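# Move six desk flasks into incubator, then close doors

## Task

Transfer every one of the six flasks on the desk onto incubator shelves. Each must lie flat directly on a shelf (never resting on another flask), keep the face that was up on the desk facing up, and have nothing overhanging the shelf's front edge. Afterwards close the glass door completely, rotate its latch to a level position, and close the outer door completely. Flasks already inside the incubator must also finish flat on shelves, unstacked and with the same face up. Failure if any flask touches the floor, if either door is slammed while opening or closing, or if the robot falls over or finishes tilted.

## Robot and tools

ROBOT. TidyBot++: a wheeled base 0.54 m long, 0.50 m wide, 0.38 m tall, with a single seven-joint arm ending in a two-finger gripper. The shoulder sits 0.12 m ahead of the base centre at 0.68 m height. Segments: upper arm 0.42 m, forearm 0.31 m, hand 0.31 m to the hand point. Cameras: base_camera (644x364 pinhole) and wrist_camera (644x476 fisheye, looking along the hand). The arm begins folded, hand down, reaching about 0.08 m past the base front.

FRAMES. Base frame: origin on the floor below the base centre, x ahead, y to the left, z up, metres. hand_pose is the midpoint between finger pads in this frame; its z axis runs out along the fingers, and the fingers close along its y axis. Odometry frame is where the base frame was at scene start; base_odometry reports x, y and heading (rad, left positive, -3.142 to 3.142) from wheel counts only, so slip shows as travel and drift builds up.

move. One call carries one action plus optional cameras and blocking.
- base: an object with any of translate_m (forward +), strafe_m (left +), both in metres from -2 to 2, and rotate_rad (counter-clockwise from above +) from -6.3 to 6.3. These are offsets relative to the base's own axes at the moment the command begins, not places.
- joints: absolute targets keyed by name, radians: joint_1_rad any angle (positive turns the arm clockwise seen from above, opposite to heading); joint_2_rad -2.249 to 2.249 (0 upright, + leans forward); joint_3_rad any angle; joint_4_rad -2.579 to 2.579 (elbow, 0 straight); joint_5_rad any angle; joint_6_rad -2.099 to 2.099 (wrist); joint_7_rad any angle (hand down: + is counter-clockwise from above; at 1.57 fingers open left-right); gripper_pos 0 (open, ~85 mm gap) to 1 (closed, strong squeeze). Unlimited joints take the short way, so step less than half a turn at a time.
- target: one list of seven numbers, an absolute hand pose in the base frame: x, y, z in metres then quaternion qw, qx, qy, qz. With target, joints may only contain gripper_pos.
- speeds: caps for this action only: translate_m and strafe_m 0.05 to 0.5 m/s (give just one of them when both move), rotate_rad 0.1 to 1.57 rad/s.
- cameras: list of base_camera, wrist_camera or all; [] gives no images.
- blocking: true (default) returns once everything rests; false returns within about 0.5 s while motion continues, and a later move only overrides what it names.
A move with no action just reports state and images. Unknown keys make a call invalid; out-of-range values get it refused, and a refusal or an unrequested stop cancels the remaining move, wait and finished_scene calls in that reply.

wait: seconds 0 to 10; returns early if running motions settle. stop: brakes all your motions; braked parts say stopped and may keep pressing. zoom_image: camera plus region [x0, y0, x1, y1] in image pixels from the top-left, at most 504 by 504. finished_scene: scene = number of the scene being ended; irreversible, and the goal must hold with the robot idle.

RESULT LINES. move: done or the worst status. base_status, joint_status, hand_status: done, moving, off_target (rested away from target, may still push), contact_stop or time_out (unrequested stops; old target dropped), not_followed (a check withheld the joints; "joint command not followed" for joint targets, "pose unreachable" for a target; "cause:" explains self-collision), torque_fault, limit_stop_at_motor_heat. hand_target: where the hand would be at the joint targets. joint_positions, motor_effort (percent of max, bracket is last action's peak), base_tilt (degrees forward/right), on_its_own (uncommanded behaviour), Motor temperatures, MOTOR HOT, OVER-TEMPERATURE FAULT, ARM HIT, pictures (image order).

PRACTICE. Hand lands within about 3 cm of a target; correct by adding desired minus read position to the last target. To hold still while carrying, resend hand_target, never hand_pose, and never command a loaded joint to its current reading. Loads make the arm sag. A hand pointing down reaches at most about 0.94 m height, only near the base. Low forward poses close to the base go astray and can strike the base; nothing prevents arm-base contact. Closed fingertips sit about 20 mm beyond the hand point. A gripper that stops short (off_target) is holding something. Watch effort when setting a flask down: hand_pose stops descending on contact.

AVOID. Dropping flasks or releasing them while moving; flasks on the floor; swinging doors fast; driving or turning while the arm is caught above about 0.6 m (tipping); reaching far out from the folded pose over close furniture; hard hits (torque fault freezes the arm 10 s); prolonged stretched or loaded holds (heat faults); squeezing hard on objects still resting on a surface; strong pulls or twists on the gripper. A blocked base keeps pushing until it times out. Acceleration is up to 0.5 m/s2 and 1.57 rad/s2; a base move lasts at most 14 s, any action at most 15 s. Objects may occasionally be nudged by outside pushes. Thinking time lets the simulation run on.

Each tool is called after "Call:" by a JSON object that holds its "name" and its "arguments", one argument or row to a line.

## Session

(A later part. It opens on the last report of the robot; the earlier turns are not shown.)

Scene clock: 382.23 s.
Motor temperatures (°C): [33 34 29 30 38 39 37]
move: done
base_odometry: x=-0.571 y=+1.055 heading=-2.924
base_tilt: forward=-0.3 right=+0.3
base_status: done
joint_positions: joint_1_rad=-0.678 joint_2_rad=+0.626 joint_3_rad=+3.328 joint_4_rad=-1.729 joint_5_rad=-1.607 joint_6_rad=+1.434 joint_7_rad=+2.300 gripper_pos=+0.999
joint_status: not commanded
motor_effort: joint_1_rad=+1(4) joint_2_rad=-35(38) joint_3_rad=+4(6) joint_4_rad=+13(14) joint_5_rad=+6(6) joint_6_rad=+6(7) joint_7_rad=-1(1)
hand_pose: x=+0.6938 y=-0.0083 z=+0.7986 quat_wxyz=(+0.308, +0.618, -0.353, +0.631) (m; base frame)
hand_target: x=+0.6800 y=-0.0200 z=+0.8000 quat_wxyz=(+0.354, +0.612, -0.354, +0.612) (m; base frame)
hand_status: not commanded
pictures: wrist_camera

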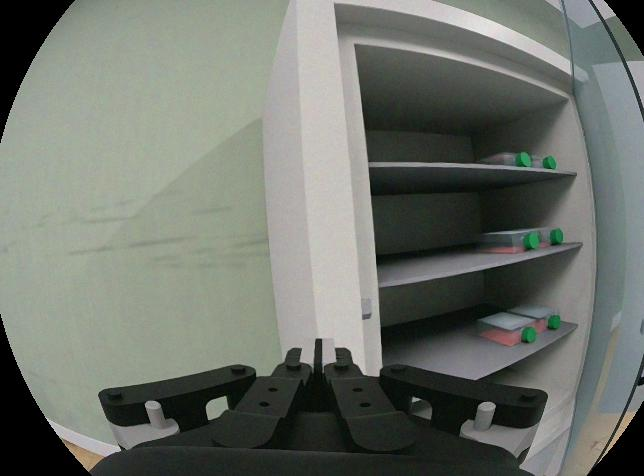

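Call:
{"name": "move", "arguments": {
  "base": {"translate_m":-0.16},
  "speeds": {"translate_m":0.08},
  "cameras": ["wrist_camera"]
}}

Call:
{"name": "move", "arguments": {
  "base": {"translate_m":-0.12,"strafe_m":-0.08},
  "speeds": {"translate_m":0.08},
  "cameras": ["wrist_camera"]
}}

Scene clock: 388.50 s.
Motor temperatures (°C): [33 34 29 30 38 39 37]
move: done
base_odometry: x=-0.415 y=+1.089 heading=-2.924
base_tilt: forward=-0.2 right=+0.3
base_status: done
joint_positions: joint_1_rad=-0.678 joint_2_rad=+0.627 joint_3_rad=+3.328 joint_4_rad=-1.728 joint_5_rad=-1.607 joint_6_rad=+1.434 joint_7_rad=+2.300 gripper_pos=+0.999
joint_status: not commanded
motor_effort: joint_1_rad=+1(3) joint_2_rad=-35(37) joint_3_rad=+3(5) joint_4_rad=+12(14) joint_5_rad=+6(7) joint_6_rad=+6(7) joint_7_rad=-1(1)
hand_pose: x=+0.6939 y=-0.0082 z=+0.7983 quat_wxyz=(+0.308, +0.618, -0.353, +0.631) (m; base frame)
hand_target: x=+0.6800 y=-0.0200 z=+0.8000 quat_wxyz=(+0.354, +0.612, -0.354, +0.612) (m; base frame)
hand_status: not commanded
pictures: wrist_camera

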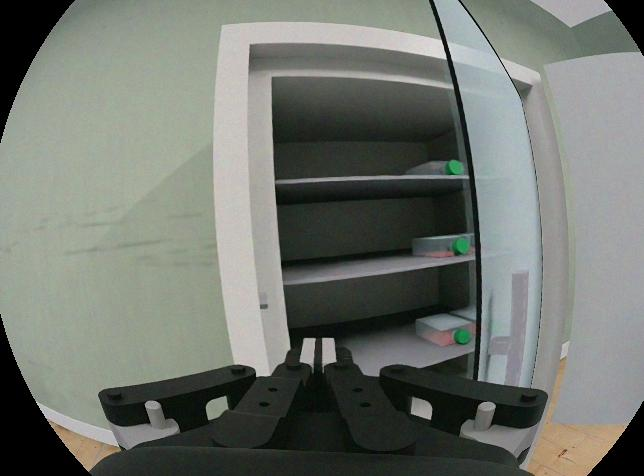

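Scene clock: 390.80 s.
Motor temperatures (°C): [33 34 29 30 38 39 37]
move: done
base_odometry: x=-0.315 y=+1.193 heading=-2.924
base_tilt: forward=-0.2 right=+0.3
base_status: done
joint_positions: joint_1_rad=-0.678 joint_2_rad=+0.629 joint_3_rad=+3.328 joint_4_rad=-1.727 joint_5_rad=-1.608 joint_6_rad=+1.435 joint_7_rad=+2.300 gripper_pos=+0.999
joint_status: not commanded
motor_effort: joint_1_rad=+0(2) joint_2_rad=-36(39) joint_3_rad=+3(6) joint_4_rad=+12(15) joint_5_rad=+6(7) joint_6_rad=+7(8) joint_7_rad=+0(1)
hand_pose: x=+0.6941 y=-0.0080 z=+0.7979 quat_wxyz=(+0.308, +0.618, -0.353, +0.631) (m; base frame)
hand_target: x=+0.6800 y=-0.0200 z=+0.8000 quat_wxyz=(+0.354, +0.612, -0.354, +0.612) (m; base frame)
hand_status: not commanded
pictures: wrist_camera

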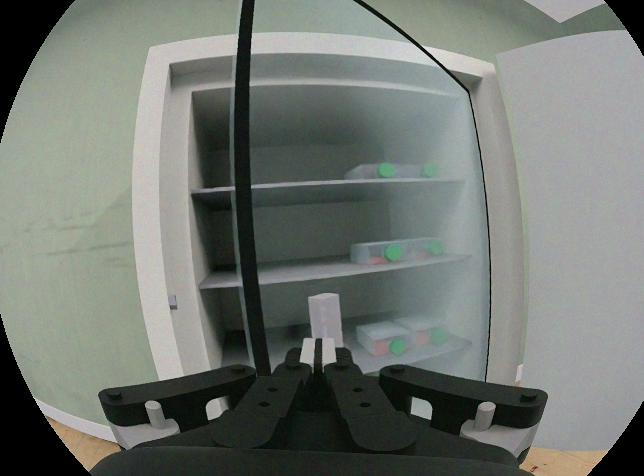

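Call:
{"name": "move", "arguments": {
  "base": {"strafe_m":0.7},
  "speeds": {"strafe_m":0.3},
  "cameras": []
}}

Call:
{"name": "move", "arguments": {
  "target": [0.64, 0.0, 0.80, 0, 0.7071, 0, 0.7071],
  "cameras": []
}}

Call:
{"name": "move", "arguments": {
  "base": {"rotate_rad":-1.614},
  "speeds": {"rotate_rad":0.8}
}}

Scene clock: 423.40 s.
Motor temperatures (°C): [33 35 29 30 38 39 37]
move: done
base_odometry: x=-0.163 y=+0.510 heading=-2.924
base_tilt: forward=-0.2 right=+0.3
base_status: done
joint_positions: joint_1_rad=-0.679 joint_2_rad=+0.629 joint_3_rad=+3.329 joint_4_rad=-1.727 joint_5_rad=-1.608 joint_6_rad=+1.436 joint_7_rad=+2.300 gripper_pos=+0.999
joint_status: not commanded
motor_effort: joint_1_rad=+0(4) joint_2_rad=-36(37) joint_3_rad=+4(6) joint_4_rad=+13(14) joint_5_rad=+6(7) joint_6_rad=+6(7) joint_7_rad=-1(1)
hand_pose: x=+0.6938 y=-0.0082 z=+0.7982 quat_wxyz=(+0.309, +0.618, -0.353, +0.631) (m; base frame)
hand_target: x=+0.6800 y=-0.0200 z=+0.8000 quat_wxyz=(+0.354, +0.612, -0.354, +0.612) (m; base frame)
hand_status: not commanded
pictures: none
No camera images: "cameras" was empty.

Scene clock: 426.03 s.
Motor temperatures (°C): [33 35 29 30 38 39 37]
move: done
base_odometry: x=-0.163 y=+0.510 heading=-2.924
base_tilt: forward=-0.2 right=+0.2
base_status: not commanded
joint_positions: joint_1_rad=-0.023 joint_2_rad=+0.248 joint_3_rad=+3.176 joint_4_rad=-2.517 joint_5_rad=-0.042 joint_6_rad=+1.251 joint_7_rad=+1.639 gripper_pos=+0.999
joint_status: not commanded
motor_effort: joint_1_rad=+1(3) joint_2_rad=-22(37) joint_3_rad=+0(6) joint_4_rad=+12(14) joint_5_rad=+0(6) joint_6_rad=+9(10) joint_7_rad=-1(1)
hand_pose: x=+0.6489 y=-0.0152 z=+0.8150 quat_wxyz=(+0.040, +0.687, +0.004, +0.726) (m; base frame)
hand_target: x=+0.6400 y=+0.0000 z=+0.8000 quat_wxyz=(+0.000, +0.707, +0.000, +0.707) (m; base frame)
hand_status: done (0.023 m and 5.6 deg from the pose sent, 0.054 m and 55.9 deg at the start)
pictures: none
No camera images: "cameras" was empty.

Scene clock: 428.87 s.
Motor temperatures (°C): [33 35 29 30 38 39 37]
move: done
base_odometry: x=-0.163 y=+0.510 heading=+1.746
base_tilt: forward=-0.2 right=+0.3
base_status: done
joint_positions: joint_1_rad=-0.012 joint_2_rad=+0.248 joint_3_rad=+3.168 joint_4_rad=-2.517 joint_5_rad=-0.033 joint_6_rad=+1.249 joint_7_rad=+1.638 gripper_pos=+0.999
joint_status: not commanded
motor_effort: joint_1_rad=+0(3) joint_2_rad=-23(24) joint_3_rad=-1(3) joint_4_rad=+12(13) joint_5_rad=+0(1) joint_6_rad=+9(10) joint_7_rad=-1(1)
hand_pose: x=+0.6488 y=-0.0146 z=+0.8149 quat_wxyz=(+0.038, +0.687, +0.006, +0.726) (m; base frame)
hand_target: x=+0.6400 y=+0.0000 z=+0.8000 quat_wxyz=(+0.000, +0.707, +0.000, +0.707) (m; base frame)
hand_status: not commanded
pictures: base_camera, wrist_camera

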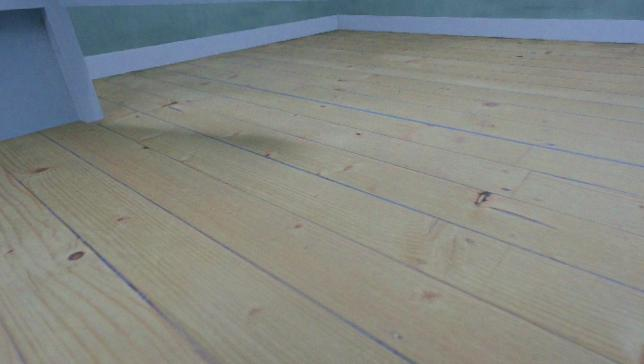

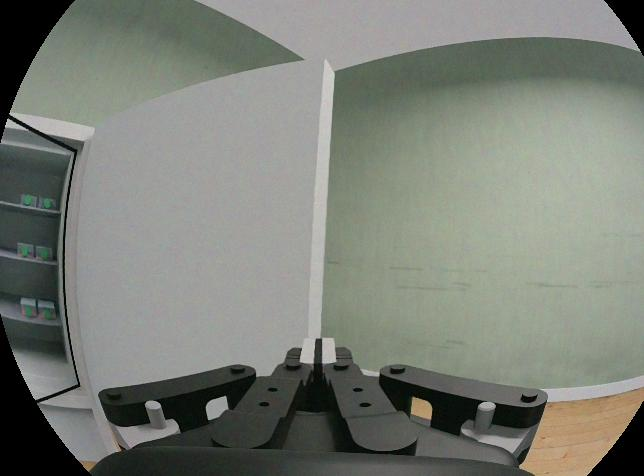

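Call:
{"name": "move", "arguments": {
  "base": {"strafe_m":0.9,"translate_m":0.0},
  "speeds": {"strafe_m":0.3}
}}

Scene clock: 434.97 s.
Motor temperatures (°C): [33 35 29 30 38 39 37]
move: done
base_odometry: x=-1.050 y=+0.353 heading=+1.745
base_tilt: forward=-0.2 right=+0.3
base_status: done
joint_positions: joint_1_rad=-0.010 joint_2_rad=+0.247 joint_3_rad=+3.167 joint_4_rad=-2.517 joint_5_rad=-0.032 joint_6_rad=+1.249 joint_7_rad=+1.638 gripper_pos=+0.999
joint_status: not commanded
motor_effort: joint_1_rad=+1(2) joint_2_rad=-23(24) joint_3_rad=-1(2) joint_4_rad=+12(13) joint_5_rad=+0(1) joint_6_rad=+9(10) joint_7_rad=-1(1)
hand_pose: x=+0.6487 y=-0.0146 z=+0.8148 quat_wxyz=(+0.038, +0.687, +0.006, +0.726) (m; base frame)
hand_target: x=+0.6400 y=+0.0000 z=+0.8000 quat_wxyz=(+0.000, +0.707, +0.000, +0.707) (m; base frame)
hand_status: not commanded
pictures: base_camera, wrist_camera

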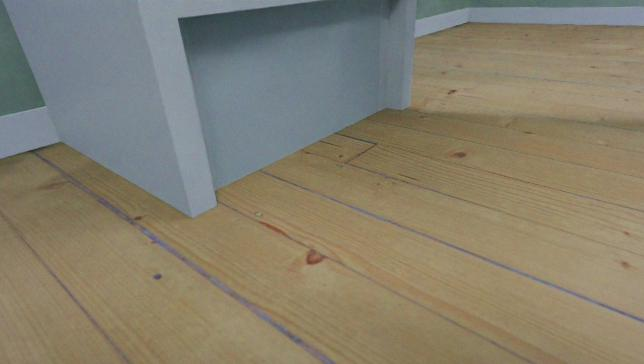

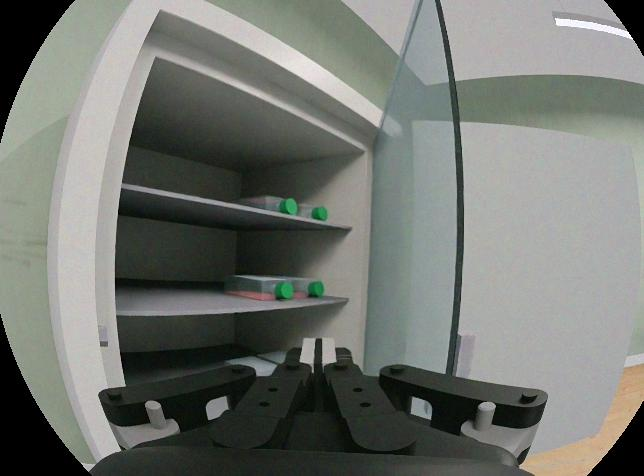

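Call:
{"name": "move", "arguments": {
  "base": {"translate_m":0.13},
  "speeds": {"translate_m":0.15},
  "cameras": ["wrist_camera"]
}}

Call:
{"name": "move", "arguments": {
  "base": {"strafe_m":-0.2},
  "speeds": {"strafe_m":0.1},
  "cameras": ["wrist_camera"]
}}

Call:
{"name": "move", "arguments": {
  "base": {"strafe_m":-0.2,"translate_m":0.03},
  "speeds": {"strafe_m":0.1},
  "cameras": ["wrist_camera"]
}}

Scene clock: 443.90 s.
Motor temperatures (°C): [33 35 29 30 38 39 37]
move: done
base_odometry: x=-1.073 y=+0.481 heading=+1.746
base_tilt: forward=-0.2 right=+0.3
base_status: done
joint_positions: joint_1_rad=-0.010 joint_2_rad=+0.242 joint_3_rad=+3.167 joint_4_rad=-2.520 joint_5_rad=-0.032 joint_6_rad=+1.248 joint_7_rad=+1.638 gripper_pos=+0.999
joint_status: not commanded
motor_effort: joint_1_rad=+1(2) joint_2_rad=-23(24) joint_3_rad=-1(2) joint_4_rad=+12(13) joint_5_rad=+0(1) joint_6_rad=+10(10) joint_7_rad=-1(1)
hand_pose: x=+0.6472 y=-0.0146 z=+0.8160 quat_wxyz=(+0.038, +0.687, +0.006, +0.726) (m; base frame)
hand_target: x=+0.6400 y=+0.0000 z=+0.8000 quat_wxyz=(+0.000, +0.707, +0.000, +0.707) (m; base frame)
hand_status: not commanded
pictures: wrist_camera

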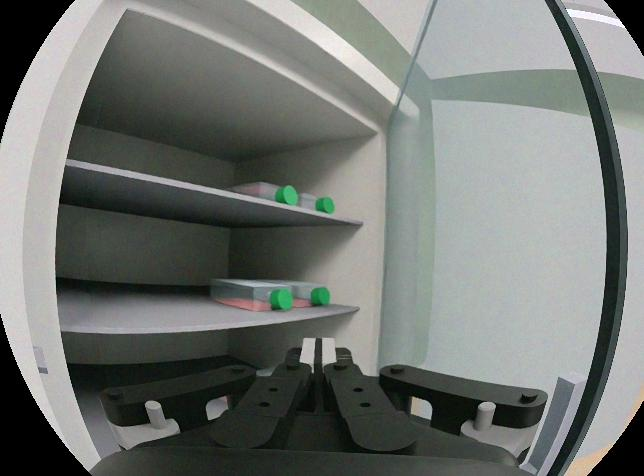

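Scene clock: 446.47 s.
Motor temperatures (°C): [33 35 29 30 38 39 37]
move: done
base_odometry: x=-0.876 y=+0.516 heading=+1.746
base_tilt: forward=-0.3 right=+0.3
base_status: done
joint_positions: joint_1_rad=-0.010 joint_2_rad=+0.242 joint_3_rad=+3.165 joint_4_rad=-2.520 joint_5_rad=-0.028 joint_6_rad=+1.247 joint_7_rad=+1.637 gripper_pos=+0.999
joint_status: not commanded
motor_effort: joint_1_rad=+0(4) joint_2_rad=-23(24) joint_3_rad=-1(3) joint_4_rad=+12(13) joint_5_rad=+0(3) joint_6_rad=+8(10) joint_7_rad=-1(1)
hand_pose: x=+0.6472 y=-0.0128 z=+0.8159 quat_wxyz=(+0.037, +0.687, +0.008, +0.726) (m; base frame)
hand_target: x=+0.6400 y=+0.0000 z=+0.8000 quat_wxyz=(+0.000, +0.707, +0.000, +0.707) (m; base frame)
hand_status: not commanded
pictures: wrist_camera

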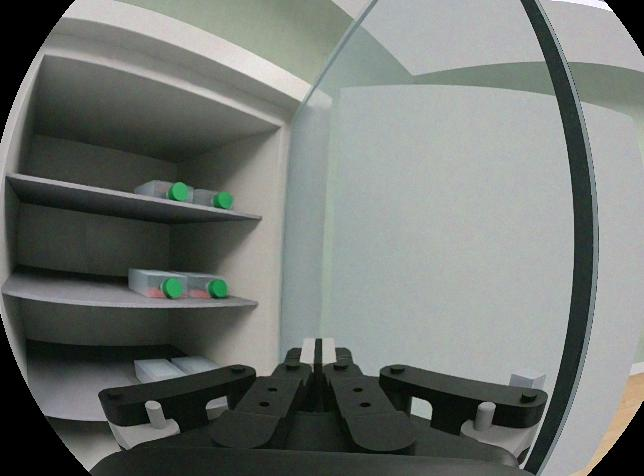

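Scene clock: 449.07 s.
Motor temperatures (°C): [33 35 29 30 38 39 37]
move: done
base_odometry: x=-0.684 y=+0.580 heading=+1.746
base_tilt: forward=-0.3 right=+0.3
base_status: done
joint_positions: joint_1_rad=-0.009 joint_2_rad=+0.241 joint_3_rad=+3.162 joint_4_rad=-2.520 joint_5_rad=-0.026 joint_6_rad=+1.247 joint_7_rad=+1.637 gripper_pos=+0.999
joint_status: not commanded
motor_effort: joint_1_rad=+1(4) joint_2_rad=-23(25) joint_3_rad=-1(2) joint_4_rad=+12(14) joint_5_rad=+0(2) joint_6_rad=+8(10) joint_7_rad=-1(1)
hand_pose: x=+0.6470 y=-0.0112 z=+0.8158 quat_wxyz=(+0.035, +0.687, +0.009, +0.726) (m; base frame)
hand_target: x=+0.6400 y=+0.0000 z=+0.8000 quat_wxyz=(+0.000, +0.707, +0.000, +0.707) (m; base frame)
hand_status: not commanded
pictures: wrist_camera

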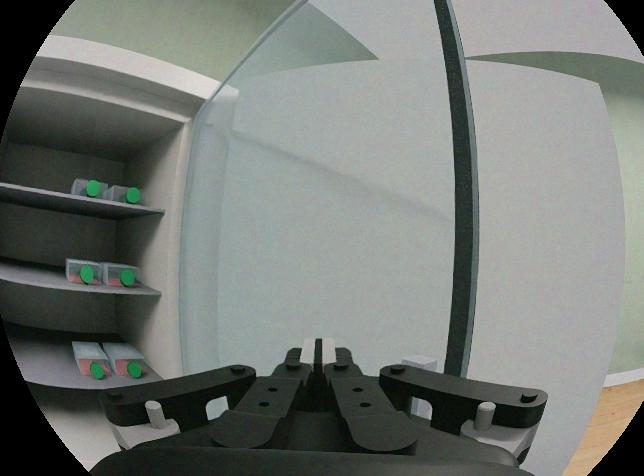

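Call:
{"name": "move", "arguments": {
  "base": {"strafe_m":-0.14,"translate_m":0.12},
  "speeds": {"strafe_m":0.1},
  "cameras": ["wrist_camera"]
}}

Call:
{"name": "move", "arguments": {
  "base": {"strafe_m":-0.12,"translate_m":0.15},
  "speeds": {"strafe_m":0.1},
  "cameras": ["wrist_camera"]
}}

Scene clock: 455.73 s.
Motor temperatures (°C): [33 35 29 30 38 39 37]
move: done
base_odometry: x=-0.566 y=+0.722 heading=+1.745
base_tilt: forward=-0.3 right=+0.3
base_status: done
joint_positions: joint_1_rad=-0.009 joint_2_rad=+0.239 joint_3_rad=+3.161 joint_4_rad=-2.523 joint_5_rad=-0.023 joint_6_rad=+1.246 joint_7_rad=+1.637 gripper_pos=+0.999
joint_status: not commanded
motor_effort: joint_1_rad=+1(4) joint_2_rad=-22(24) joint_3_rad=+0(3) joint_4_rad=+12(15) joint_5_rad=+0(3) joint_6_rad=+9(10) joint_7_rad=-1(1)
hand_pose: x=+0.6461 y=-0.0099 z=+0.8157 quat_wxyz=(+0.034, +0.687, +0.011, +0.726) (m; base frame)
hand_target: x=+0.6400 y=+0.0000 z=+0.8000 quat_wxyz=(+0.000, +0.707, +0.000, +0.707) (m; base frame)
hand_status: not commanded
pictures: wrist_camera

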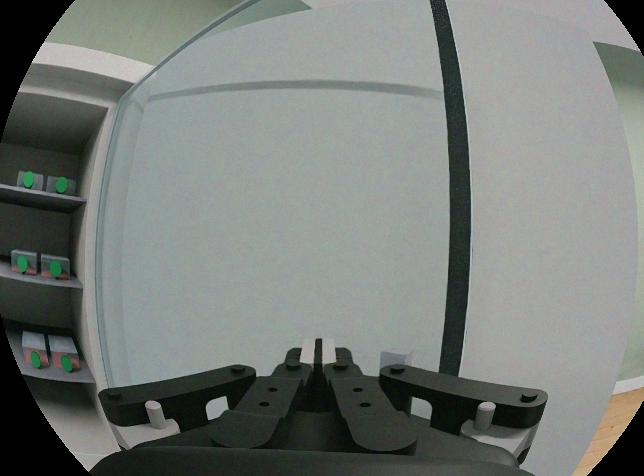

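Scene clock: 458.17 s.
Motor temperatures (°C): [33 35 29 30 38 39 37]
move: done
base_odometry: x=-0.474 y=+0.890 heading=+1.746
base_tilt: forward=-0.3 right=+0.3
base_status: done
joint_positions: joint_1_rad=-0.078 joint_2_rad=+0.135 joint_3_rad=+3.081 joint_4_rad=-2.670 joint_5_rad=+0.079 joint_6_rad=+1.246 joint_7_rad=+1.636 gripper_pos=+0.999
joint_status: not commanded
motor_effort: joint_1_rad=+16(17) joint_2_rad=-4(23) joint_3_rad=+15(17) joint_4_rad=+38(41) joint_5_rad=-15(17) joint_6_rad=+6(9) joint_7_rad=+0(1)
hand_pose: x=+0.5815 y=+0.0884 z=+0.8058 quat_wxyz=(-0.046, +0.695, +0.104, +0.710) (m; base frame)
hand_target: x=+0.6400 y=+0.0000 z=+0.8000 quat_wxyz=(+0.000, +0.707, +0.000, +0.707) (m; base frame)
hand_status: not commanded
pictures: wrist_camera

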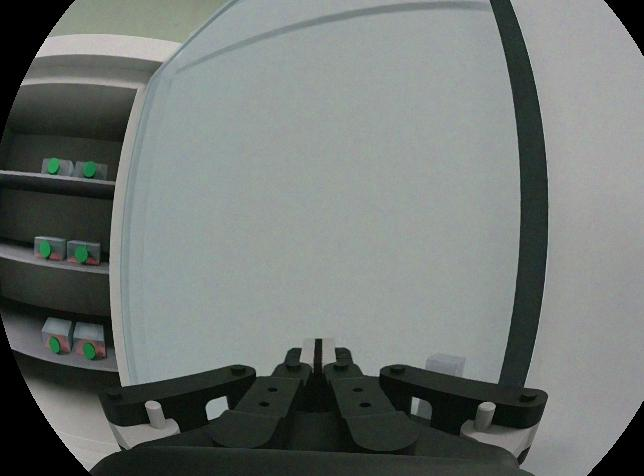

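Call:
{"name": "move", "arguments": {
  "base": {"translate_m":-0.2,"strafe_m":0.03},
  "speeds": {"translate_m":0.15},
  "cameras": ["wrist_camera"]
}}

Scene clock: 463.23 s.
Motor temperatures (°C): [33 35 29 30 38 39 37]
move: done
base_odometry: x=-0.469 y=+0.688 heading=+1.745
base_tilt: forward=-0.3 right=+0.3
base_status: done
joint_positions: joint_1_rad=-0.012 joint_2_rad=+0.213 joint_3_rad=+3.145 joint_4_rad=-2.553 joint_5_rad=+0.034 joint_6_rad=+1.230 joint_7_rad=+1.636 gripper_pos=+0.999
joint_status: not commanded
motor_effort: joint_1_rad=+0(15) joint_2_rad=-21(23) joint_3_rad=+0(15) joint_4_rad=+12(36) joint_5_rad=+0(15) joint_6_rad=+9(11) joint_7_rad=-1(1)
hand_pose: x=+0.6342 y=+0.0157 z=+0.8114 quat_wxyz=(+0.014, +0.694, +0.041, +0.719) (m; base frame)
hand_target: x=+0.6400 y=+0.0000 z=+0.8000 quat_wxyz=(+0.000, +0.707, +0.000, +0.707) (m; base frame)
hand_status: not commanded
pictures: wrist_camera

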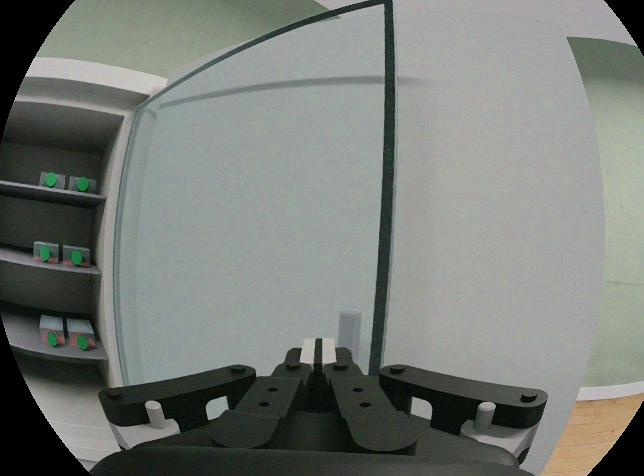

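Call:
{"name": "move", "arguments": {
  "base": {"translate_m":-0.4},
  "speeds": {"translate_m":0.3},
  "cameras": []
}}

Call:
{"name": "move", "arguments": {
  "base": {"rotate_rad":1.01},
  "target": [0.58, 0, 0.88, 0, 0.7071, 0, 0.7071],
  "cameras": []
}}

Call:
{"name": "move", "arguments": {
  "base": {"translate_m":-0.35,"strafe_m":-0.65},
  "speeds": {"strafe_m":0.35}
}}

Scene clock: 471.77 s.
Motor temperatures (°C): [33 35 29 30 38 39 37]
move: done
base_odometry: x=-0.400 y=+0.294 heading=+1.745
base_tilt: forward=-0.2 right=+0.2
base_status: done
joint_positions: joint_1_rad=-0.012 joint_2_rad=+0.214 joint_3_rad=+3.145 joint_4_rad=-2.552 joint_5_rad=+0.034 joint_6_rad=+1.230 joint_7_rad=+1.636 gripper_pos=+0.999
joint_status: not commanded
motor_effort: joint_1_rad=+1(2) joint_2_rad=-22(24) joint_3_rad=-1(3) joint_4_rad=+12(14) joint_5_rad=+0(1) joint_6_rad=+9(10) joint_7_rad=-1(1)
hand_pose: x=+0.6344 y=+0.0156 z=+0.8113 quat_wxyz=(+0.014, +0.694, +0.041, +0.719) (m; base frame)
hand_target: x=+0.6400 y=+0.0000 z=+0.8000 quat_wxyz=(+0.000, +0.707, +0.000, +0.707) (m; base frame)
hand_status: not commanded
pictures: none
No camera images: "cameras" was empty.

Scene clock: 473.67 s.
Motor temperatures (°C): [33 35 29 31 38 39 37]
move: done
base_odometry: x=-0.400 y=+0.294 heading=+2.754
base_tilt: forward=-0.3 right=+0.3
base_status: done
joint_positions: joint_1_rad=-0.010 joint_2_rad=-0.168 joint_3_rad=+3.146 joint_4_rad=-2.534 joint_5_rad=+0.034 joint_6_rad=+0.813 joint_7_rad=+1.636 gripper_pos=+0.999
joint_status: not commanded
motor_effort: joint_1_rad=+0(3) joint_2_rad=-12(23) joint_3_rad=+0(2) joint_4_rad=+18(18) joint_5_rad=+0(1) joint_6_rad=+9(10) joint_7_rad=+0(1)
hand_pose: x=+0.5798 y=+0.0113 z=+0.8779 quat_wxyz=(+0.021, +0.699, +0.041, +0.713) (m; base frame)
hand_target: x=+0.5800 y=+0.0000 z=+0.8800 quat_wxyz=(+0.000, +0.707, +0.000, +0.707) (m; base frame)
hand_status: done (0.011 m and 5.4 deg from the pose sent, 0.089 m and 5.4 deg at the start)
pictures: none
No camera images: "cameras" was empty.

Scene clock: 476.73 s.
Motor temperatures (°C): [33 35 29 31 38 39 37]
move: done
base_odometry: x=+0.170 y=+0.764 heading=+2.755
base_tilt: forward=-0.3 right=+0.3
base_status: done
joint_positions: joint_1_rad=-0.010 joint_2_rad=-0.172 joint_3_rad=+3.146 joint_4_rad=-2.533 joint_5_rad=+0.034 joint_6_rad=+0.810 joint_7_rad=+1.636 gripper_pos=+0.999
joint_status: not commanded
motor_effort: joint_1_rad=+0(3) joint_2_rad=-13(15) joint_3_rad=-1(2) joint_4_rad=+17(19) joint_5_rad=+0(1) joint_6_rad=+9(10) joint_7_rad=+0(1)
hand_pose: x=+0.5793 y=+0.0112 z=+0.8788 quat_wxyz=(+0.021, +0.699, +0.041, +0.713) (m; base frame)
hand_target: x=+0.5800 y=+0.0000 z=+0.8800 quat_wxyz=(+0.000, +0.707, +0.000, +0.707) (m; base frame)
hand_status: not commanded
pictures: base_camera, wrist_camera

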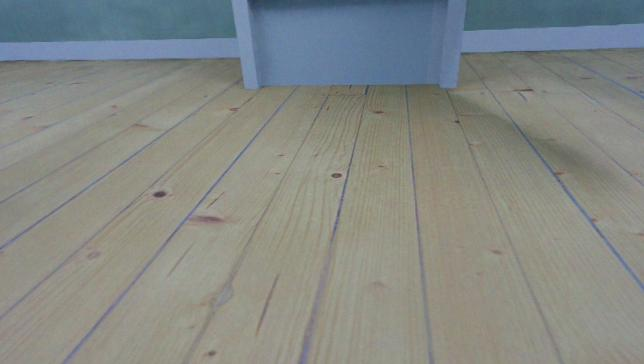

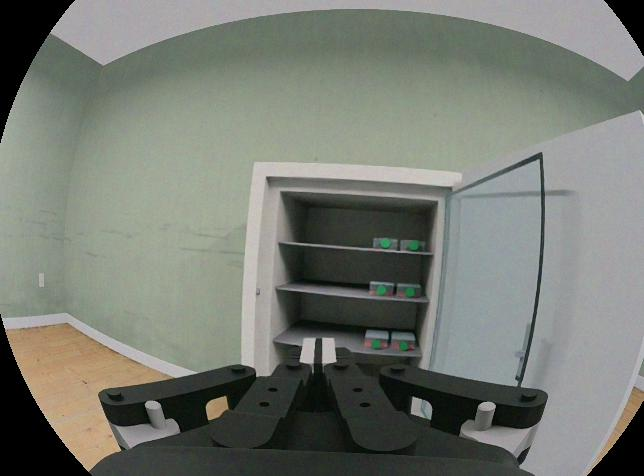

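Call:
{"name": "move", "arguments": {
  "base": {"rotate_rad":1.478},
  "joints": {"joint_1_rad":0,"joint_2_rad":0,"joint_3_rad":3.1416,"joint_4_rad":-1.2,"joint_5_rad":0,"joint_6_rad":-1.24,"joint_7_rad":1.571},
  "cameras": ["wrist_camera"]
}}

Call:
{"name": "move", "arguments": {
  "base": {"translate_m":1.0,"strafe_m":0.75},
  "joints": {"gripper_pos":0},
  "speeds": {"translate_m":0.4}
}}

Scene clock: 500.93 s.
Motor temperatures (°C): [33 34 29 31 38 39 37]
move: done
base_odometry: x=+0.170 y=+0.764 heading=-2.051
base_tilt: forward=-0.3 right=+0.3
base_status: done
joint_positions: joint_1_rad=-0.009 joint_2_rad=-0.026 joint_3_rad=+3.144 joint_4_rad=-1.221 joint_5_rad=+0.034 joint_6_rad=-1.179 joint_7_rad=+1.636 gripper_pos=+0.999
joint_status: all done
motor_effort: joint_1_rad=+0(4) joint_2_rad=-20(22) joint_3_rad=+0(4) joint_4_rad=+20(23) joint_5_rad=+0(1) joint_6_rad=+6(10) joint_7_rad=-1(2)
hand_pose: x=+0.6167 y=-0.0052 z=+0.9936 quat_wxyz=(+0.028, +0.927, +0.033, +0.373) (m; base frame)
hand_target: x=+0.6129 y=+0.0014 z=+0.9787 quat_wxyz=(+0.000, +0.939, +0.000, +0.344) (m; base frame)
hand_status: not commanded
pictures: wrist_camera

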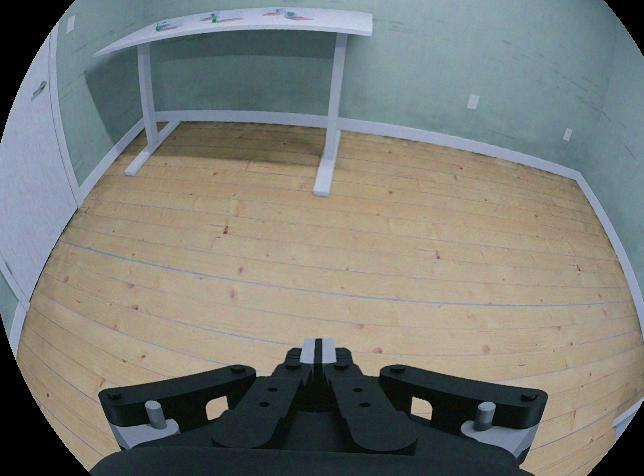

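Scene clock: 505.30 s.
Motor temperatures (°C): [33 34 29 31 38 39 37]
move: done
base_odometry: x=+0.373 y=-0.470 heading=-2.050
base_tilt: forward=-0.3 right=+0.3
base_status: done
joint_positions: joint_1_rad=-0.007 joint_2_rad=-0.013 joint_3_rad=+3.144 joint_4_rad=-1.220 joint_5_rad=+0.033 joint_6_rad=-1.184 joint_7_rad=+1.636 gripper_pos=+0.000
joint_status: all done
motor_effort: joint_1_rad=+1(3) joint_2_rad=-20(23) joint_3_rad=-1(2) joint_4_rad=+19(21) joint_5_rad=+0(1) joint_6_rad=+6(7) joint_7_rad=-1(1)
hand_pose: x=+0.6197 y=-0.0057 z=+0.9868 quat_wxyz=(+0.028, +0.930, +0.033, +0.366) (m; base frame)
hand_target: x=+0.6129 y=+0.0014 z=+0.9787 quat_wxyz=(+0.000, +0.939, +0.000, +0.344) (m; base frame)
hand_status: not commanded
pictures: base_camera, wrist_camera

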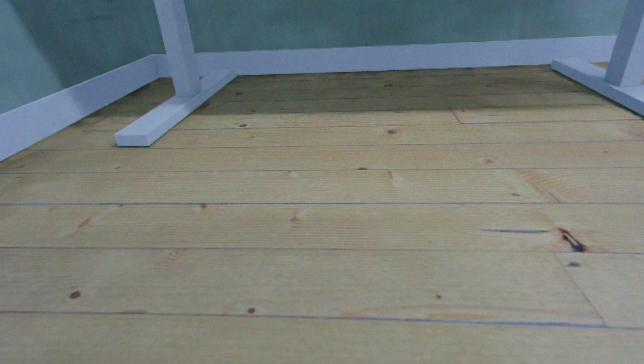

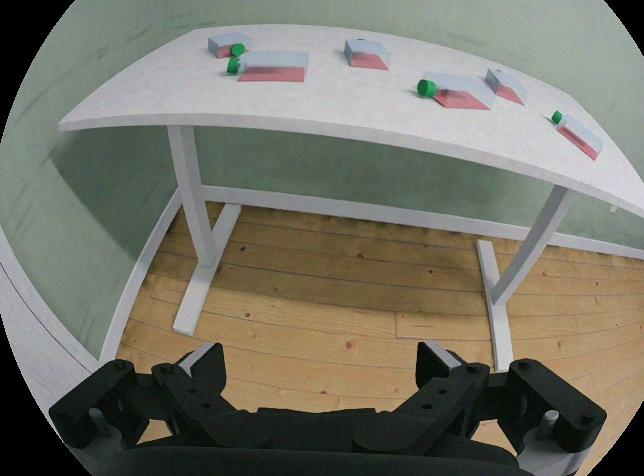

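Call:
{"name": "zoom_image", "arguments": {
  "camera": "wrist_camera",
  "region": [180, 10, 644, 200]
}}

Scaled by 1.086.

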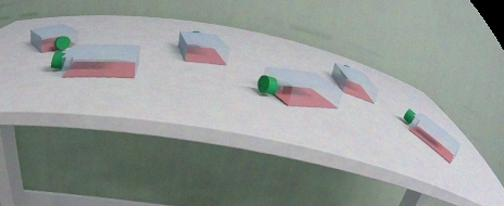

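Call:
{"name": "move", "arguments": {
  "target": [0.62, 0.0, 1.06, 0, 0.883, 0, 0.469],
  "joints": {"gripper_pos":1},
  "cameras": []
}}

Call:
{"name": "move", "arguments": {
  "base": {"translate_m":0.4,"strafe_m":-0.32},
  "speeds": {"translate_m":0.3}
}}

Scene clock: 568.63 s.
Motor temperatures (°C): [33 34 29 31 38 39 37]
move: done
base_odometry: x=+0.373 y=-0.470 heading=-2.050
base_tilt: forward=-0.3 right=+0.2
base_status: not commanded
joint_positions: joint_1_rad=-0.007 joint_2_rad=-0.088 joint_3_rad=+3.145 joint_4_rad=-1.221 joint_5_rad=+0.033 joint_6_rad=-1.078 joint_7_rad=+1.636 gripper_pos=+0.999
joint_status: all done
motor_effort: joint_1_rad=+0(2) joint_2_rad=-18(24) joint_3_rad=-1(1) joint_4_rad=+20(21) joint_5_rad=+0(0) joint_6_rad=+7(8) joint_7_rad=-1(1)
hand_pose: x=+0.6165 y=-0.0061 z=+1.0484 quat_wxyz=(+0.030, +0.893, +0.031, +0.448) (m; base frame)
hand_target: x=+0.6200 y=+0.0000 z=+1.0600 quat_wxyz=(+0.000, +0.883, +0.000, +0.469) (m; base frame)
hand_status: done (0.014 m and 5.7 deg from the pose sent, 0.073 m and 13.9 deg at the start)
pictures: none
No camera images: "cameras" was empty.

Scene clock: 571.27 s.
Motor temperatures (°C): [33 34 29 31 38 39 37]
move: done
base_odometry: x=-0.095 y=-0.678 heading=-2.049
base_tilt: forward=-0.3 right=+0.2
base_status: done
joint_positions: joint_1_rad=-0.008 joint_2_rad=-0.091 joint_3_rad=+3.148 joint_4_rad=-1.221 joint_5_rad=+0.033 joint_6_rad=-1.078 joint_7_rad=+1.636 gripper_pos=+0.999
joint_status: not commanded
motor_effort: joint_1_rad=+0(2) joint_2_rad=-18(21) joint_3_rad=-1(3) joint_4_rad=+21(21) joint_5_rad=+0(1) joint_6_rad=+7(8) joint_7_rad=-1(1)
hand_pose: x=+0.6153 y=-0.0072 z=+1.0500 quat_wxyz=(+0.031, +0.892, +0.030, +0.449) (m; base frame)
hand_target: x=+0.6200 y=+0.0000 z=+1.0600 quat_wxyz=(+0.000, +0.883, +0.000, +0.469) (m; base frame)
hand_status: not commanded
pictures: base_camera, wrist_camera

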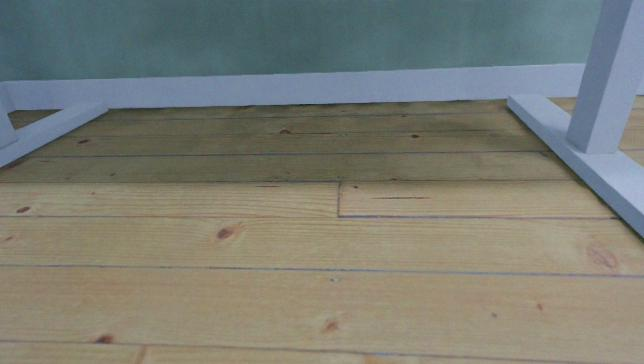

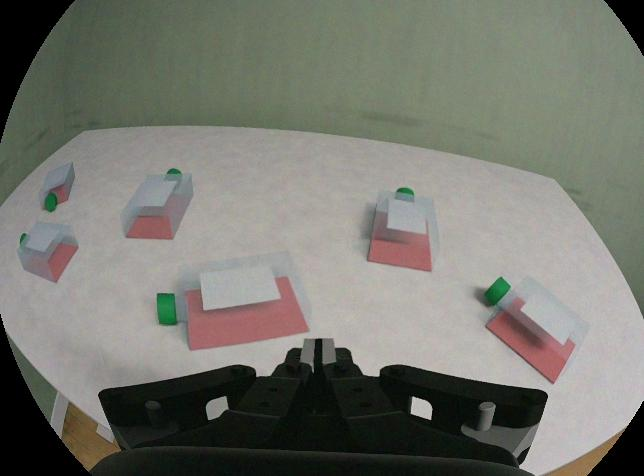

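Call:
{"name": "move", "arguments": {
  "target": [0.64, 0.03, 0.96, 0, 0.883, 0, 0.469],
  "cameras": []
}}

Call:
{"name": "move", "arguments": {
  "target": [0.66, 0.03, 0.91, 0, 0.883, 0, 0.469],
  "cameras": ["wrist_camera"]
}}

Call:
{"name": "move", "arguments": {
  "target": [0.74, 0.035, 0.91, 0, 0.883, 0, 0.469],
  "cameras": ["wrist_camera"]
}}

Call:
{"name": "move", "arguments": {
  "target": [0.78, 0.04, 0.91, 0, 0.883, 0, 0.469],
  "cameras": ["wrist_camera"]
}}

Scene clock: 582.67 s.
Motor temperatures (°C): [33 34 29 31 38 39 37]
move: done
base_odometry: x=-0.095 y=-0.678 heading=-2.049
base_tilt: forward=-0.3 right=+0.2
base_status: not commanded
joint_positions: joint_1_rad=-0.008 joint_2_rad=-0.091 joint_3_rad=+3.089 joint_4_rad=-1.550 joint_5_rad=+0.066 joint_6_rad=-0.771 joint_7_rad=+1.499 gripper_pos=+0.999
joint_status: not commanded
motor_effort: joint_1_rad=+0(2) joint_2_rad=-18(21) joint_3_rad=+0(1) joint_4_rad=+22(23) joint_5_rad=+0(1) joint_6_rad=+7(8) joint_7_rad=-1(1)
hand_pose: x=+0.6384 y=+0.0198 z=+0.9459 quat_wxyz=(+0.004, +0.897, +0.007, +0.441) (m; base frame)
hand_target: x=+0.6400 y=+0.0300 z=+0.9600 quat_wxyz=(+0.000, +0.883, +0.000, +0.469) (m; base frame)
hand_status: done (0.017 m and 3.7 deg from the pose sent, 0.101 m and 5.5 deg at the start)
pictures: none
No camera images: "cameras" was empty.

Scene clock: 583.63 s.
Motor temperatures (°C): [33 34 29 31 38 39 37]
move: done
base_odometry: x=-0.095 y=-0.678 heading=-2.049
base_tilt: forward=-0.3 right=+0.3
base_status: not commanded
joint_positions: joint_1_rad=-0.011 joint_2_rad=-0.087 joint_3_rad=+3.089 joint_4_rad=-1.665 joint_5_rad=+0.097 joint_6_rad=-0.606 joint_7_rad=+1.463 gripper_pos=+0.999
joint_status: not commanded
motor_effort: joint_1_rad=+0(1) joint_2_rad=-19(21) joint_3_rad=+0(1) joint_4_rad=+21(23) joint_5_rad=+0(1) joint_6_rad=+7(8) joint_7_rad=-1(1)
hand_pose: x=+0.6508 y=+0.0189 z=+0.9201 quat_wxyz=(+0.006, +0.887, +0.004, +0.462) (m; base frame)
hand_target: x=+0.6600 y=+0.0300 z=+0.9100 quat_wxyz=(+0.000, +0.883, +0.000, +0.469) (m; base frame)
hand_status: done (0.018 m and 1.2 deg from the pose sent, 0.043 m and 3.7 deg at the start)
pictures: wrist_camera

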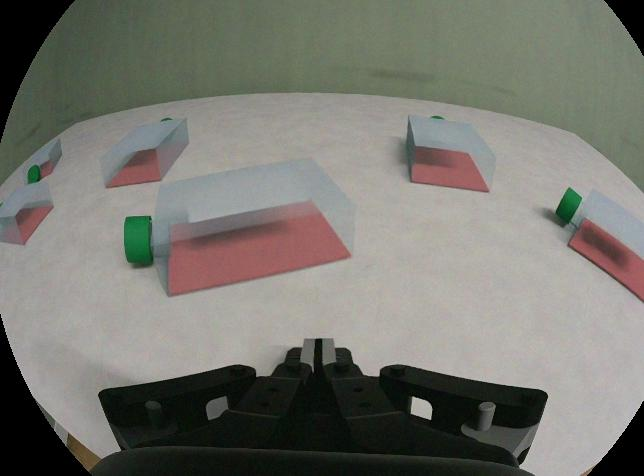

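Scene clock: 584.80 s.
Motor temperatures (°C): [33 34 29 31 38 39 37]
move: done
base_odometry: x=-0.095 y=-0.678 heading=-2.049
base_tilt: forward=-0.2 right=+0.3
base_status: not commanded
joint_positions: joint_1_rad=-0.096 joint_2_rad=+0.082 joint_3_rad=+3.148 joint_4_rad=-1.503 joint_5_rad=+0.098 joint_6_rad=-0.593 joint_7_rad=+1.463 gripper_pos=+0.999
joint_status: not commanded
motor_effort: joint_1_rad=+1(2) joint_2_rad=-23(24) joint_3_rad=+0(1) joint_4_rad=+19(21) joint_5_rad=+0(1) joint_6_rad=+5(8) joint_7_rad=-1(1)
hand_pose: x=+0.7224 y=+0.0386 z=+0.9200 quat_wxyz=(-0.002, +0.885, +0.016, +0.465) (m; base frame)
hand_target: x=+0.7400 y=+0.0350 z=+0.9100 quat_wxyz=(+0.000, +0.883, +0.000, +0.469) (m; base frame)
hand_status: done (0.021 m and 1.9 deg from the pose sent, 0.091 m and 1.2 deg at the start)
pictures: wrist_camera

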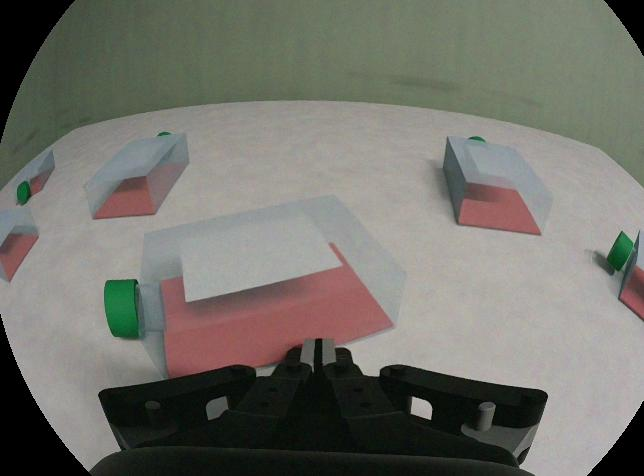

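Scene clock: 585.77 s.
Motor temperatures (°C): [33 34 29 31 38 39 37]
move: done
base_odometry: x=-0.095 y=-0.678 heading=-2.049
base_tilt: forward=-0.2 right=+0.3
base_status: not commanded
joint_positions: joint_1_rad=-0.119 joint_2_rad=+0.184 joint_3_rad=+3.177 joint_4_rad=-1.391 joint_5_rad=+0.098 joint_6_rad=-0.593 joint_7_rad=+1.463 gripper_pos=+0.999
joint_status: not commanded
motor_effort: joint_1_rad=+1(1) joint_2_rad=-28(28) joint_3_rad=-1(1) joint_4_rad=+20(22) joint_5_rad=+0(1) joint_6_rad=+6(7) joint_7_rad=-1(1)
hand_pose: x=+0.7669 y=+0.0403 z=+0.9204 quat_wxyz=(+0.001, +0.883, +0.014, +0.470) (m; base frame)
hand_target: x=+0.7800 y=+0.0400 z=+0.9100 quat_wxyz=(+0.000, +0.883, +0.000, +0.469) (m; base frame)
hand_status: done (0.017 m and 1.6 deg from the pose sent, 0.058 m and 1.9 deg at the start)
pictures: wrist_camera

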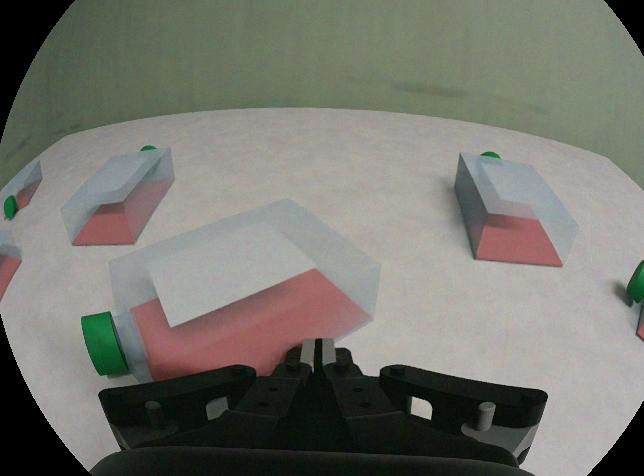

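Call:
{"name": "move", "arguments": {
  "base": {"translate_m":0.04},
  "speeds": {"translate_m":0.08},
  "cameras": ["wrist_camera"]
}}

Call:
{"name": "move", "arguments": {
  "base": {"translate_m":0.04},
  "speeds": {"translate_m":0.08},
  "cameras": ["wrist_camera"]
}}

Scene clock: 591.60 s.
Motor temperatures (°C): [33 34 29 31 38 39 37]
move: done
base_odometry: x=-0.114 y=-0.713 heading=-2.050
base_tilt: forward=-0.2 right=+0.3
base_status: done
joint_positions: joint_1_rad=-0.122 joint_2_rad=+0.187 joint_3_rad=+3.179 joint_4_rad=-1.387 joint_5_rad=+0.098 joint_6_rad=-0.593 joint_7_rad=+1.463 gripper_pos=+0.999
joint_status: not commanded
motor_effort: joint_1_rad=+1(3) joint_2_rad=-28(29) joint_3_rad=+0(2) joint_4_rad=+20(22) joint_5_rad=+0(1) joint_6_rad=+6(8) joint_7_rad=+0(1)
hand_pose: x=+0.7683 y=+0.0412 z=+0.9204 quat_wxyz=(+0.001, +0.883, +0.015, +0.470) (m; base frame)
hand_target: x=+0.7800 y=+0.0400 z=+0.9100 quat_wxyz=(+0.000, +0.883, +0.000, +0.469) (m; base frame)
hand_status: not commanded
pictures: wrist_camera

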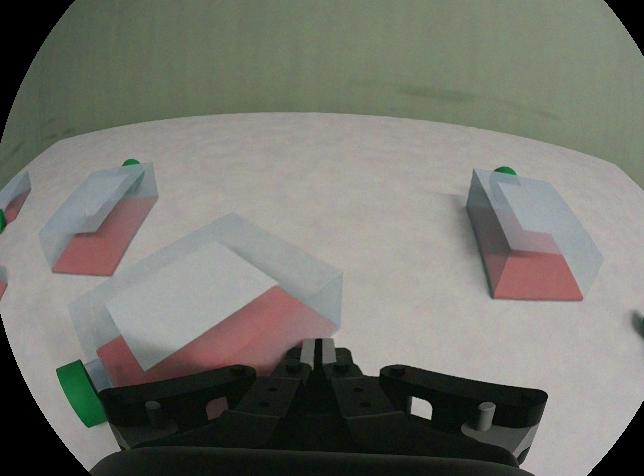

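Scene clock: 592.60 s.
Motor temperatures (°C): [33 34 29 31 38 39 37]
move: done
base_odometry: x=-0.132 y=-0.749 heading=-2.050
base_tilt: forward=-0.3 right=+0.3
base_status: done
joint_positions: joint_1_rad=-0.123 joint_2_rad=+0.189 joint_3_rad=+3.179 joint_4_rad=-1.385 joint_5_rad=+0.098 joint_6_rad=-0.593 joint_7_rad=+1.463 gripper_pos=+0.999
joint_status: not commanded
motor_effort: joint_1_rad=+1(2) joint_2_rad=-26(30) joint_3_rad=-1(2) joint_4_rad=+20(23) joint_5_rad=+0(1) joint_6_rad=+6(8) joint_7_rad=-1(1)
hand_pose: x=+0.7691 y=+0.0416 z=+0.9203 quat_wxyz=(+0.001, +0.883, +0.015, +0.470) (m; base frame)
hand_target: x=+0.7800 y=+0.0400 z=+0.9100 quat_wxyz=(+0.000, +0.883, +0.000, +0.469) (m; base frame)
hand_status: not commanded
pictures: wrist_camera

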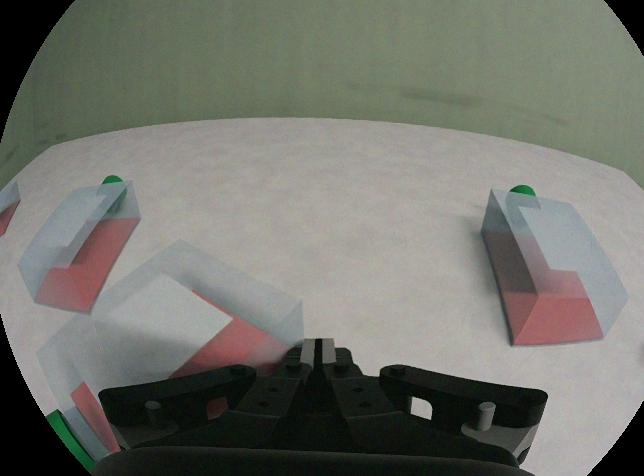

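Call:
{"name": "move", "arguments": {
  "target": [0.79, 0.09, 0.91, 0, 0.883, 0, 0.469],
  "cameras": ["wrist_camera"]
}}

Scene clock: 597.00 s.
Motor temperatures (°C): [33 34 29 31 38 39 37]
move: done
base_odometry: x=-0.132 y=-0.749 heading=-2.050
base_tilt: forward=-0.2 right=+0.2
base_status: not commanded
joint_positions: joint_1_rad=-0.272 joint_2_rad=+0.230 joint_3_rad=+3.224 joint_4_rad=-1.342 joint_5_rad=+0.196 joint_6_rad=-0.593 joint_7_rad=+1.317 gripper_pos=+0.999
joint_status: not commanded
motor_effort: joint_1_rad=+0(3) joint_2_rad=-31(32) joint_3_rad=+0(3) joint_4_rad=+21(21) joint_5_rad=+1(1) joint_6_rad=+7(7) joint_7_rad=-1(1)
hand_pose: x=+0.7810 y=+0.1004 z=+0.9206 quat_wxyz=(-0.011, +0.879, +0.023, +0.476) (m; base frame)
hand_target: x=+0.7900 y=+0.0900 z=+0.9100 quat_wxyz=(+0.000, +0.883, +0.000, +0.469) (m; base frame)
hand_status: done (0.017 m and 3.1 deg from the pose sent, 0.054 m and 1.7 deg at the start)
pictures: wrist_camera

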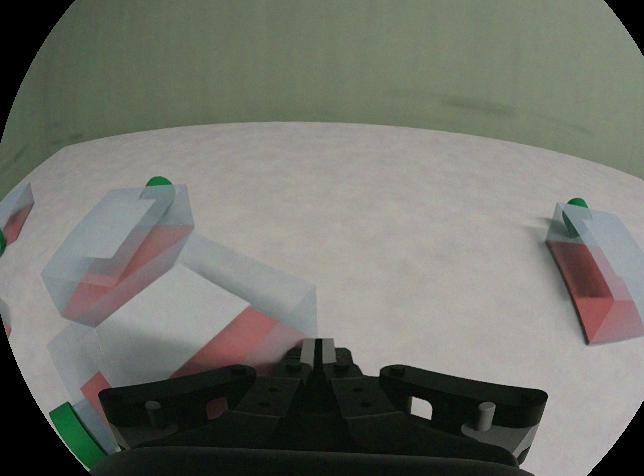

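Call:
{"name": "move", "arguments": {
  "target": [0.62, 0.05, 1.06, 0, 0.883, 0, 0.469],
  "joints": {"gripper_pos":0},
  "cameras": ["wrist_camera"]
}}

Scene clock: 604.57 s.
Motor temperatures (°C): [33 34 29 31 38 39 37]
move: done
base_odometry: x=-0.132 y=-0.749 heading=-2.050
base_tilt: forward=-0.2 right=+0.3
base_status: not commanded
joint_positions: joint_1_rad=-0.085 joint_2_rad=-0.087 joint_3_rad=+3.051 joint_4_rad=-1.228 joint_5_rad=+0.197 joint_6_rad=-0.987 joint_7_rad=+1.316 gripper_pos=+0.000
joint_status: all done
motor_effort: joint_1_rad=+1(2) joint_2_rad=-18(35) joint_3_rad=-1(2) joint_4_rad=+20(24) joint_5_rad=+2(2) joint_6_rad=+8(8) joint_7_rad=-1(1)
hand_pose: x=+0.6299 y=+0.0431 z=+1.0721 quat_wxyz=(-0.004, +0.869, -0.025, +0.494) (m; base frame)
hand_target: x=+0.6200 y=+0.0500 z=+1.0600 quat_wxyz=(+0.000, +0.883, +0.000, +0.469) (m; base frame)
hand_status: done (0.017 m and 4.4 deg from the pose sent, 0.219 m and 3.1 deg at the start)
pictures: wrist_camera

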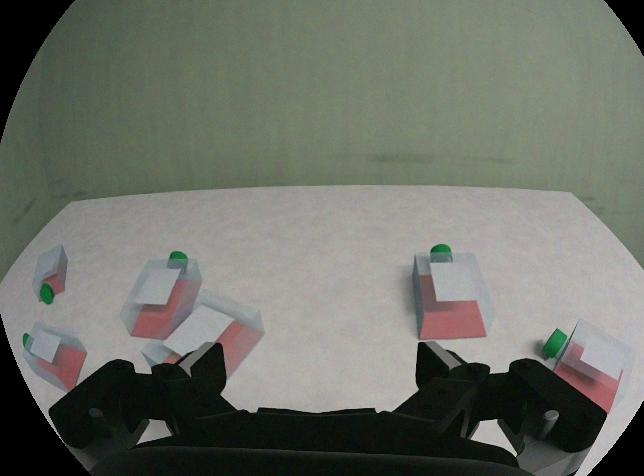

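Call:
{"name": "move", "arguments": {
  "target": [0.6, 0.31, 0.99, 0.161, 0.83, -0.302, 0.443],
  "cameras": ["wrist_camera"]
}}

Scene clock: 617.93 s.
Motor temperatures (°C): [33 34 29 31 38 39 37]
move: done
base_odometry: x=-0.132 y=-0.749 heading=-2.050
base_tilt: forward=-0.3 right=+0.2
base_status: not commanded
joint_positions: joint_1_rad=-1.075 joint_2_rad=+0.776 joint_3_rad=+3.741 joint_4_rad=-0.161 joint_5_rad=+0.535 joint_6_rad=-1.934 joint_7_rad=+0.606 gripper_pos=+0.000
joint_status: not commanded
motor_effort: joint_1_rad=+0(4) joint_2_rad=-41(44) joint_3_rad=+2(5) joint_4_rad=+13(21) joint_5_rad=+5(6) joint_6_rad=+4(9) joint_7_rad=-1(1)
hand_pose: x=+0.6126 y=+0.3220 z=+0.9886 quat_wxyz=(+0.147, +0.854, -0.249, +0.434) (m; base frame)
hand_target: x=+0.6000 y=+0.3100 z=+0.9900 quat_wxyz=(+0.161, +0.829, -0.302, +0.443) (m; base frame)
hand_status: done (0.017 m and 7.0 deg from the pose sent, 0.281 m and 37.8 deg at the start)
pictures: wrist_camera

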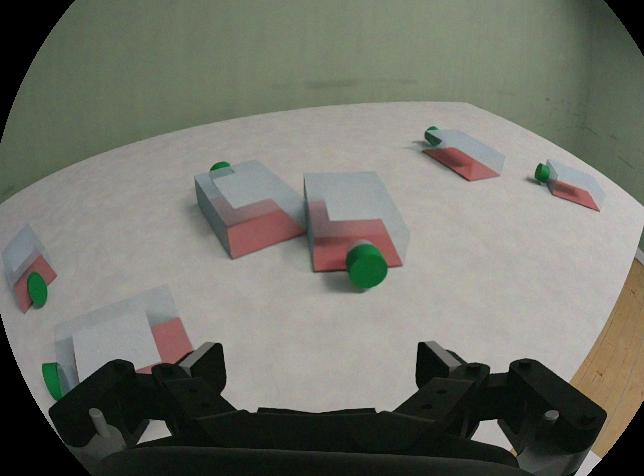

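Call:
{"name": "move", "arguments": {
  "target": [0.645, 0.233, 0.94, 0.1214, 0.853, -0.2285, 0.453],
  "cameras": ["wrist_camera"]
}}

Scene clock: 629.00 s.
Motor temperatures (°C): [33 34 29 31 38 39 37]
move: done
base_odometry: x=-0.132 y=-0.749 heading=-2.050
base_tilt: forward=-0.2 right=+0.2
base_status: not commanded
joint_positions: joint_1_rad=-1.016 joint_2_rad=+0.418 joint_3_rad=+3.380 joint_4_rad=-1.021 joint_5_rad=+0.814 joint_6_rad=-1.517 joint_7_rad=+0.329 gripper_pos=+0.000
joint_status: not commanded
motor_effort: joint_1_rad=+1(2) joint_2_rad=-34(42) joint_3_rad=+3(5) joint_4_rad=+18(18) joint_5_rad=+7(7) joint_6_rad=+2(4) joint_7_rad=-1(1)
hand_pose: x=+0.6321 y=+0.2362 z=+0.9232 quat_wxyz=(+0.152, +0.869, -0.210, +0.422) (m; base frame)
hand_target: x=+0.6450 y=+0.2330 z=+0.9400 quat_wxyz=(+0.121, +0.853, -0.229, +0.453) (m; base frame)
hand_status: done (0.021 m and 5.8 deg from the pose sent, 0.106 m and 4.3 deg at the start)
pictures: wrist_camera

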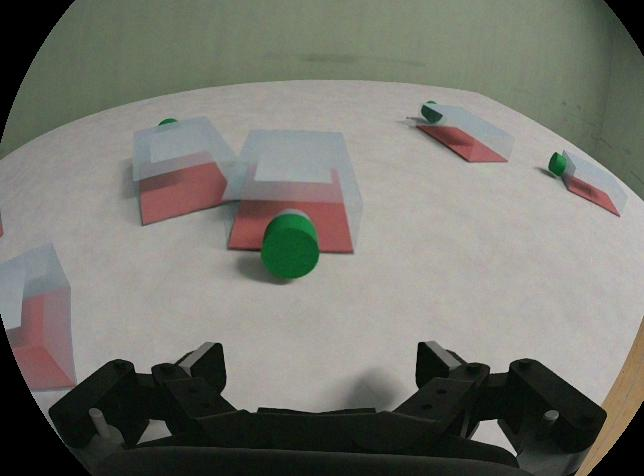

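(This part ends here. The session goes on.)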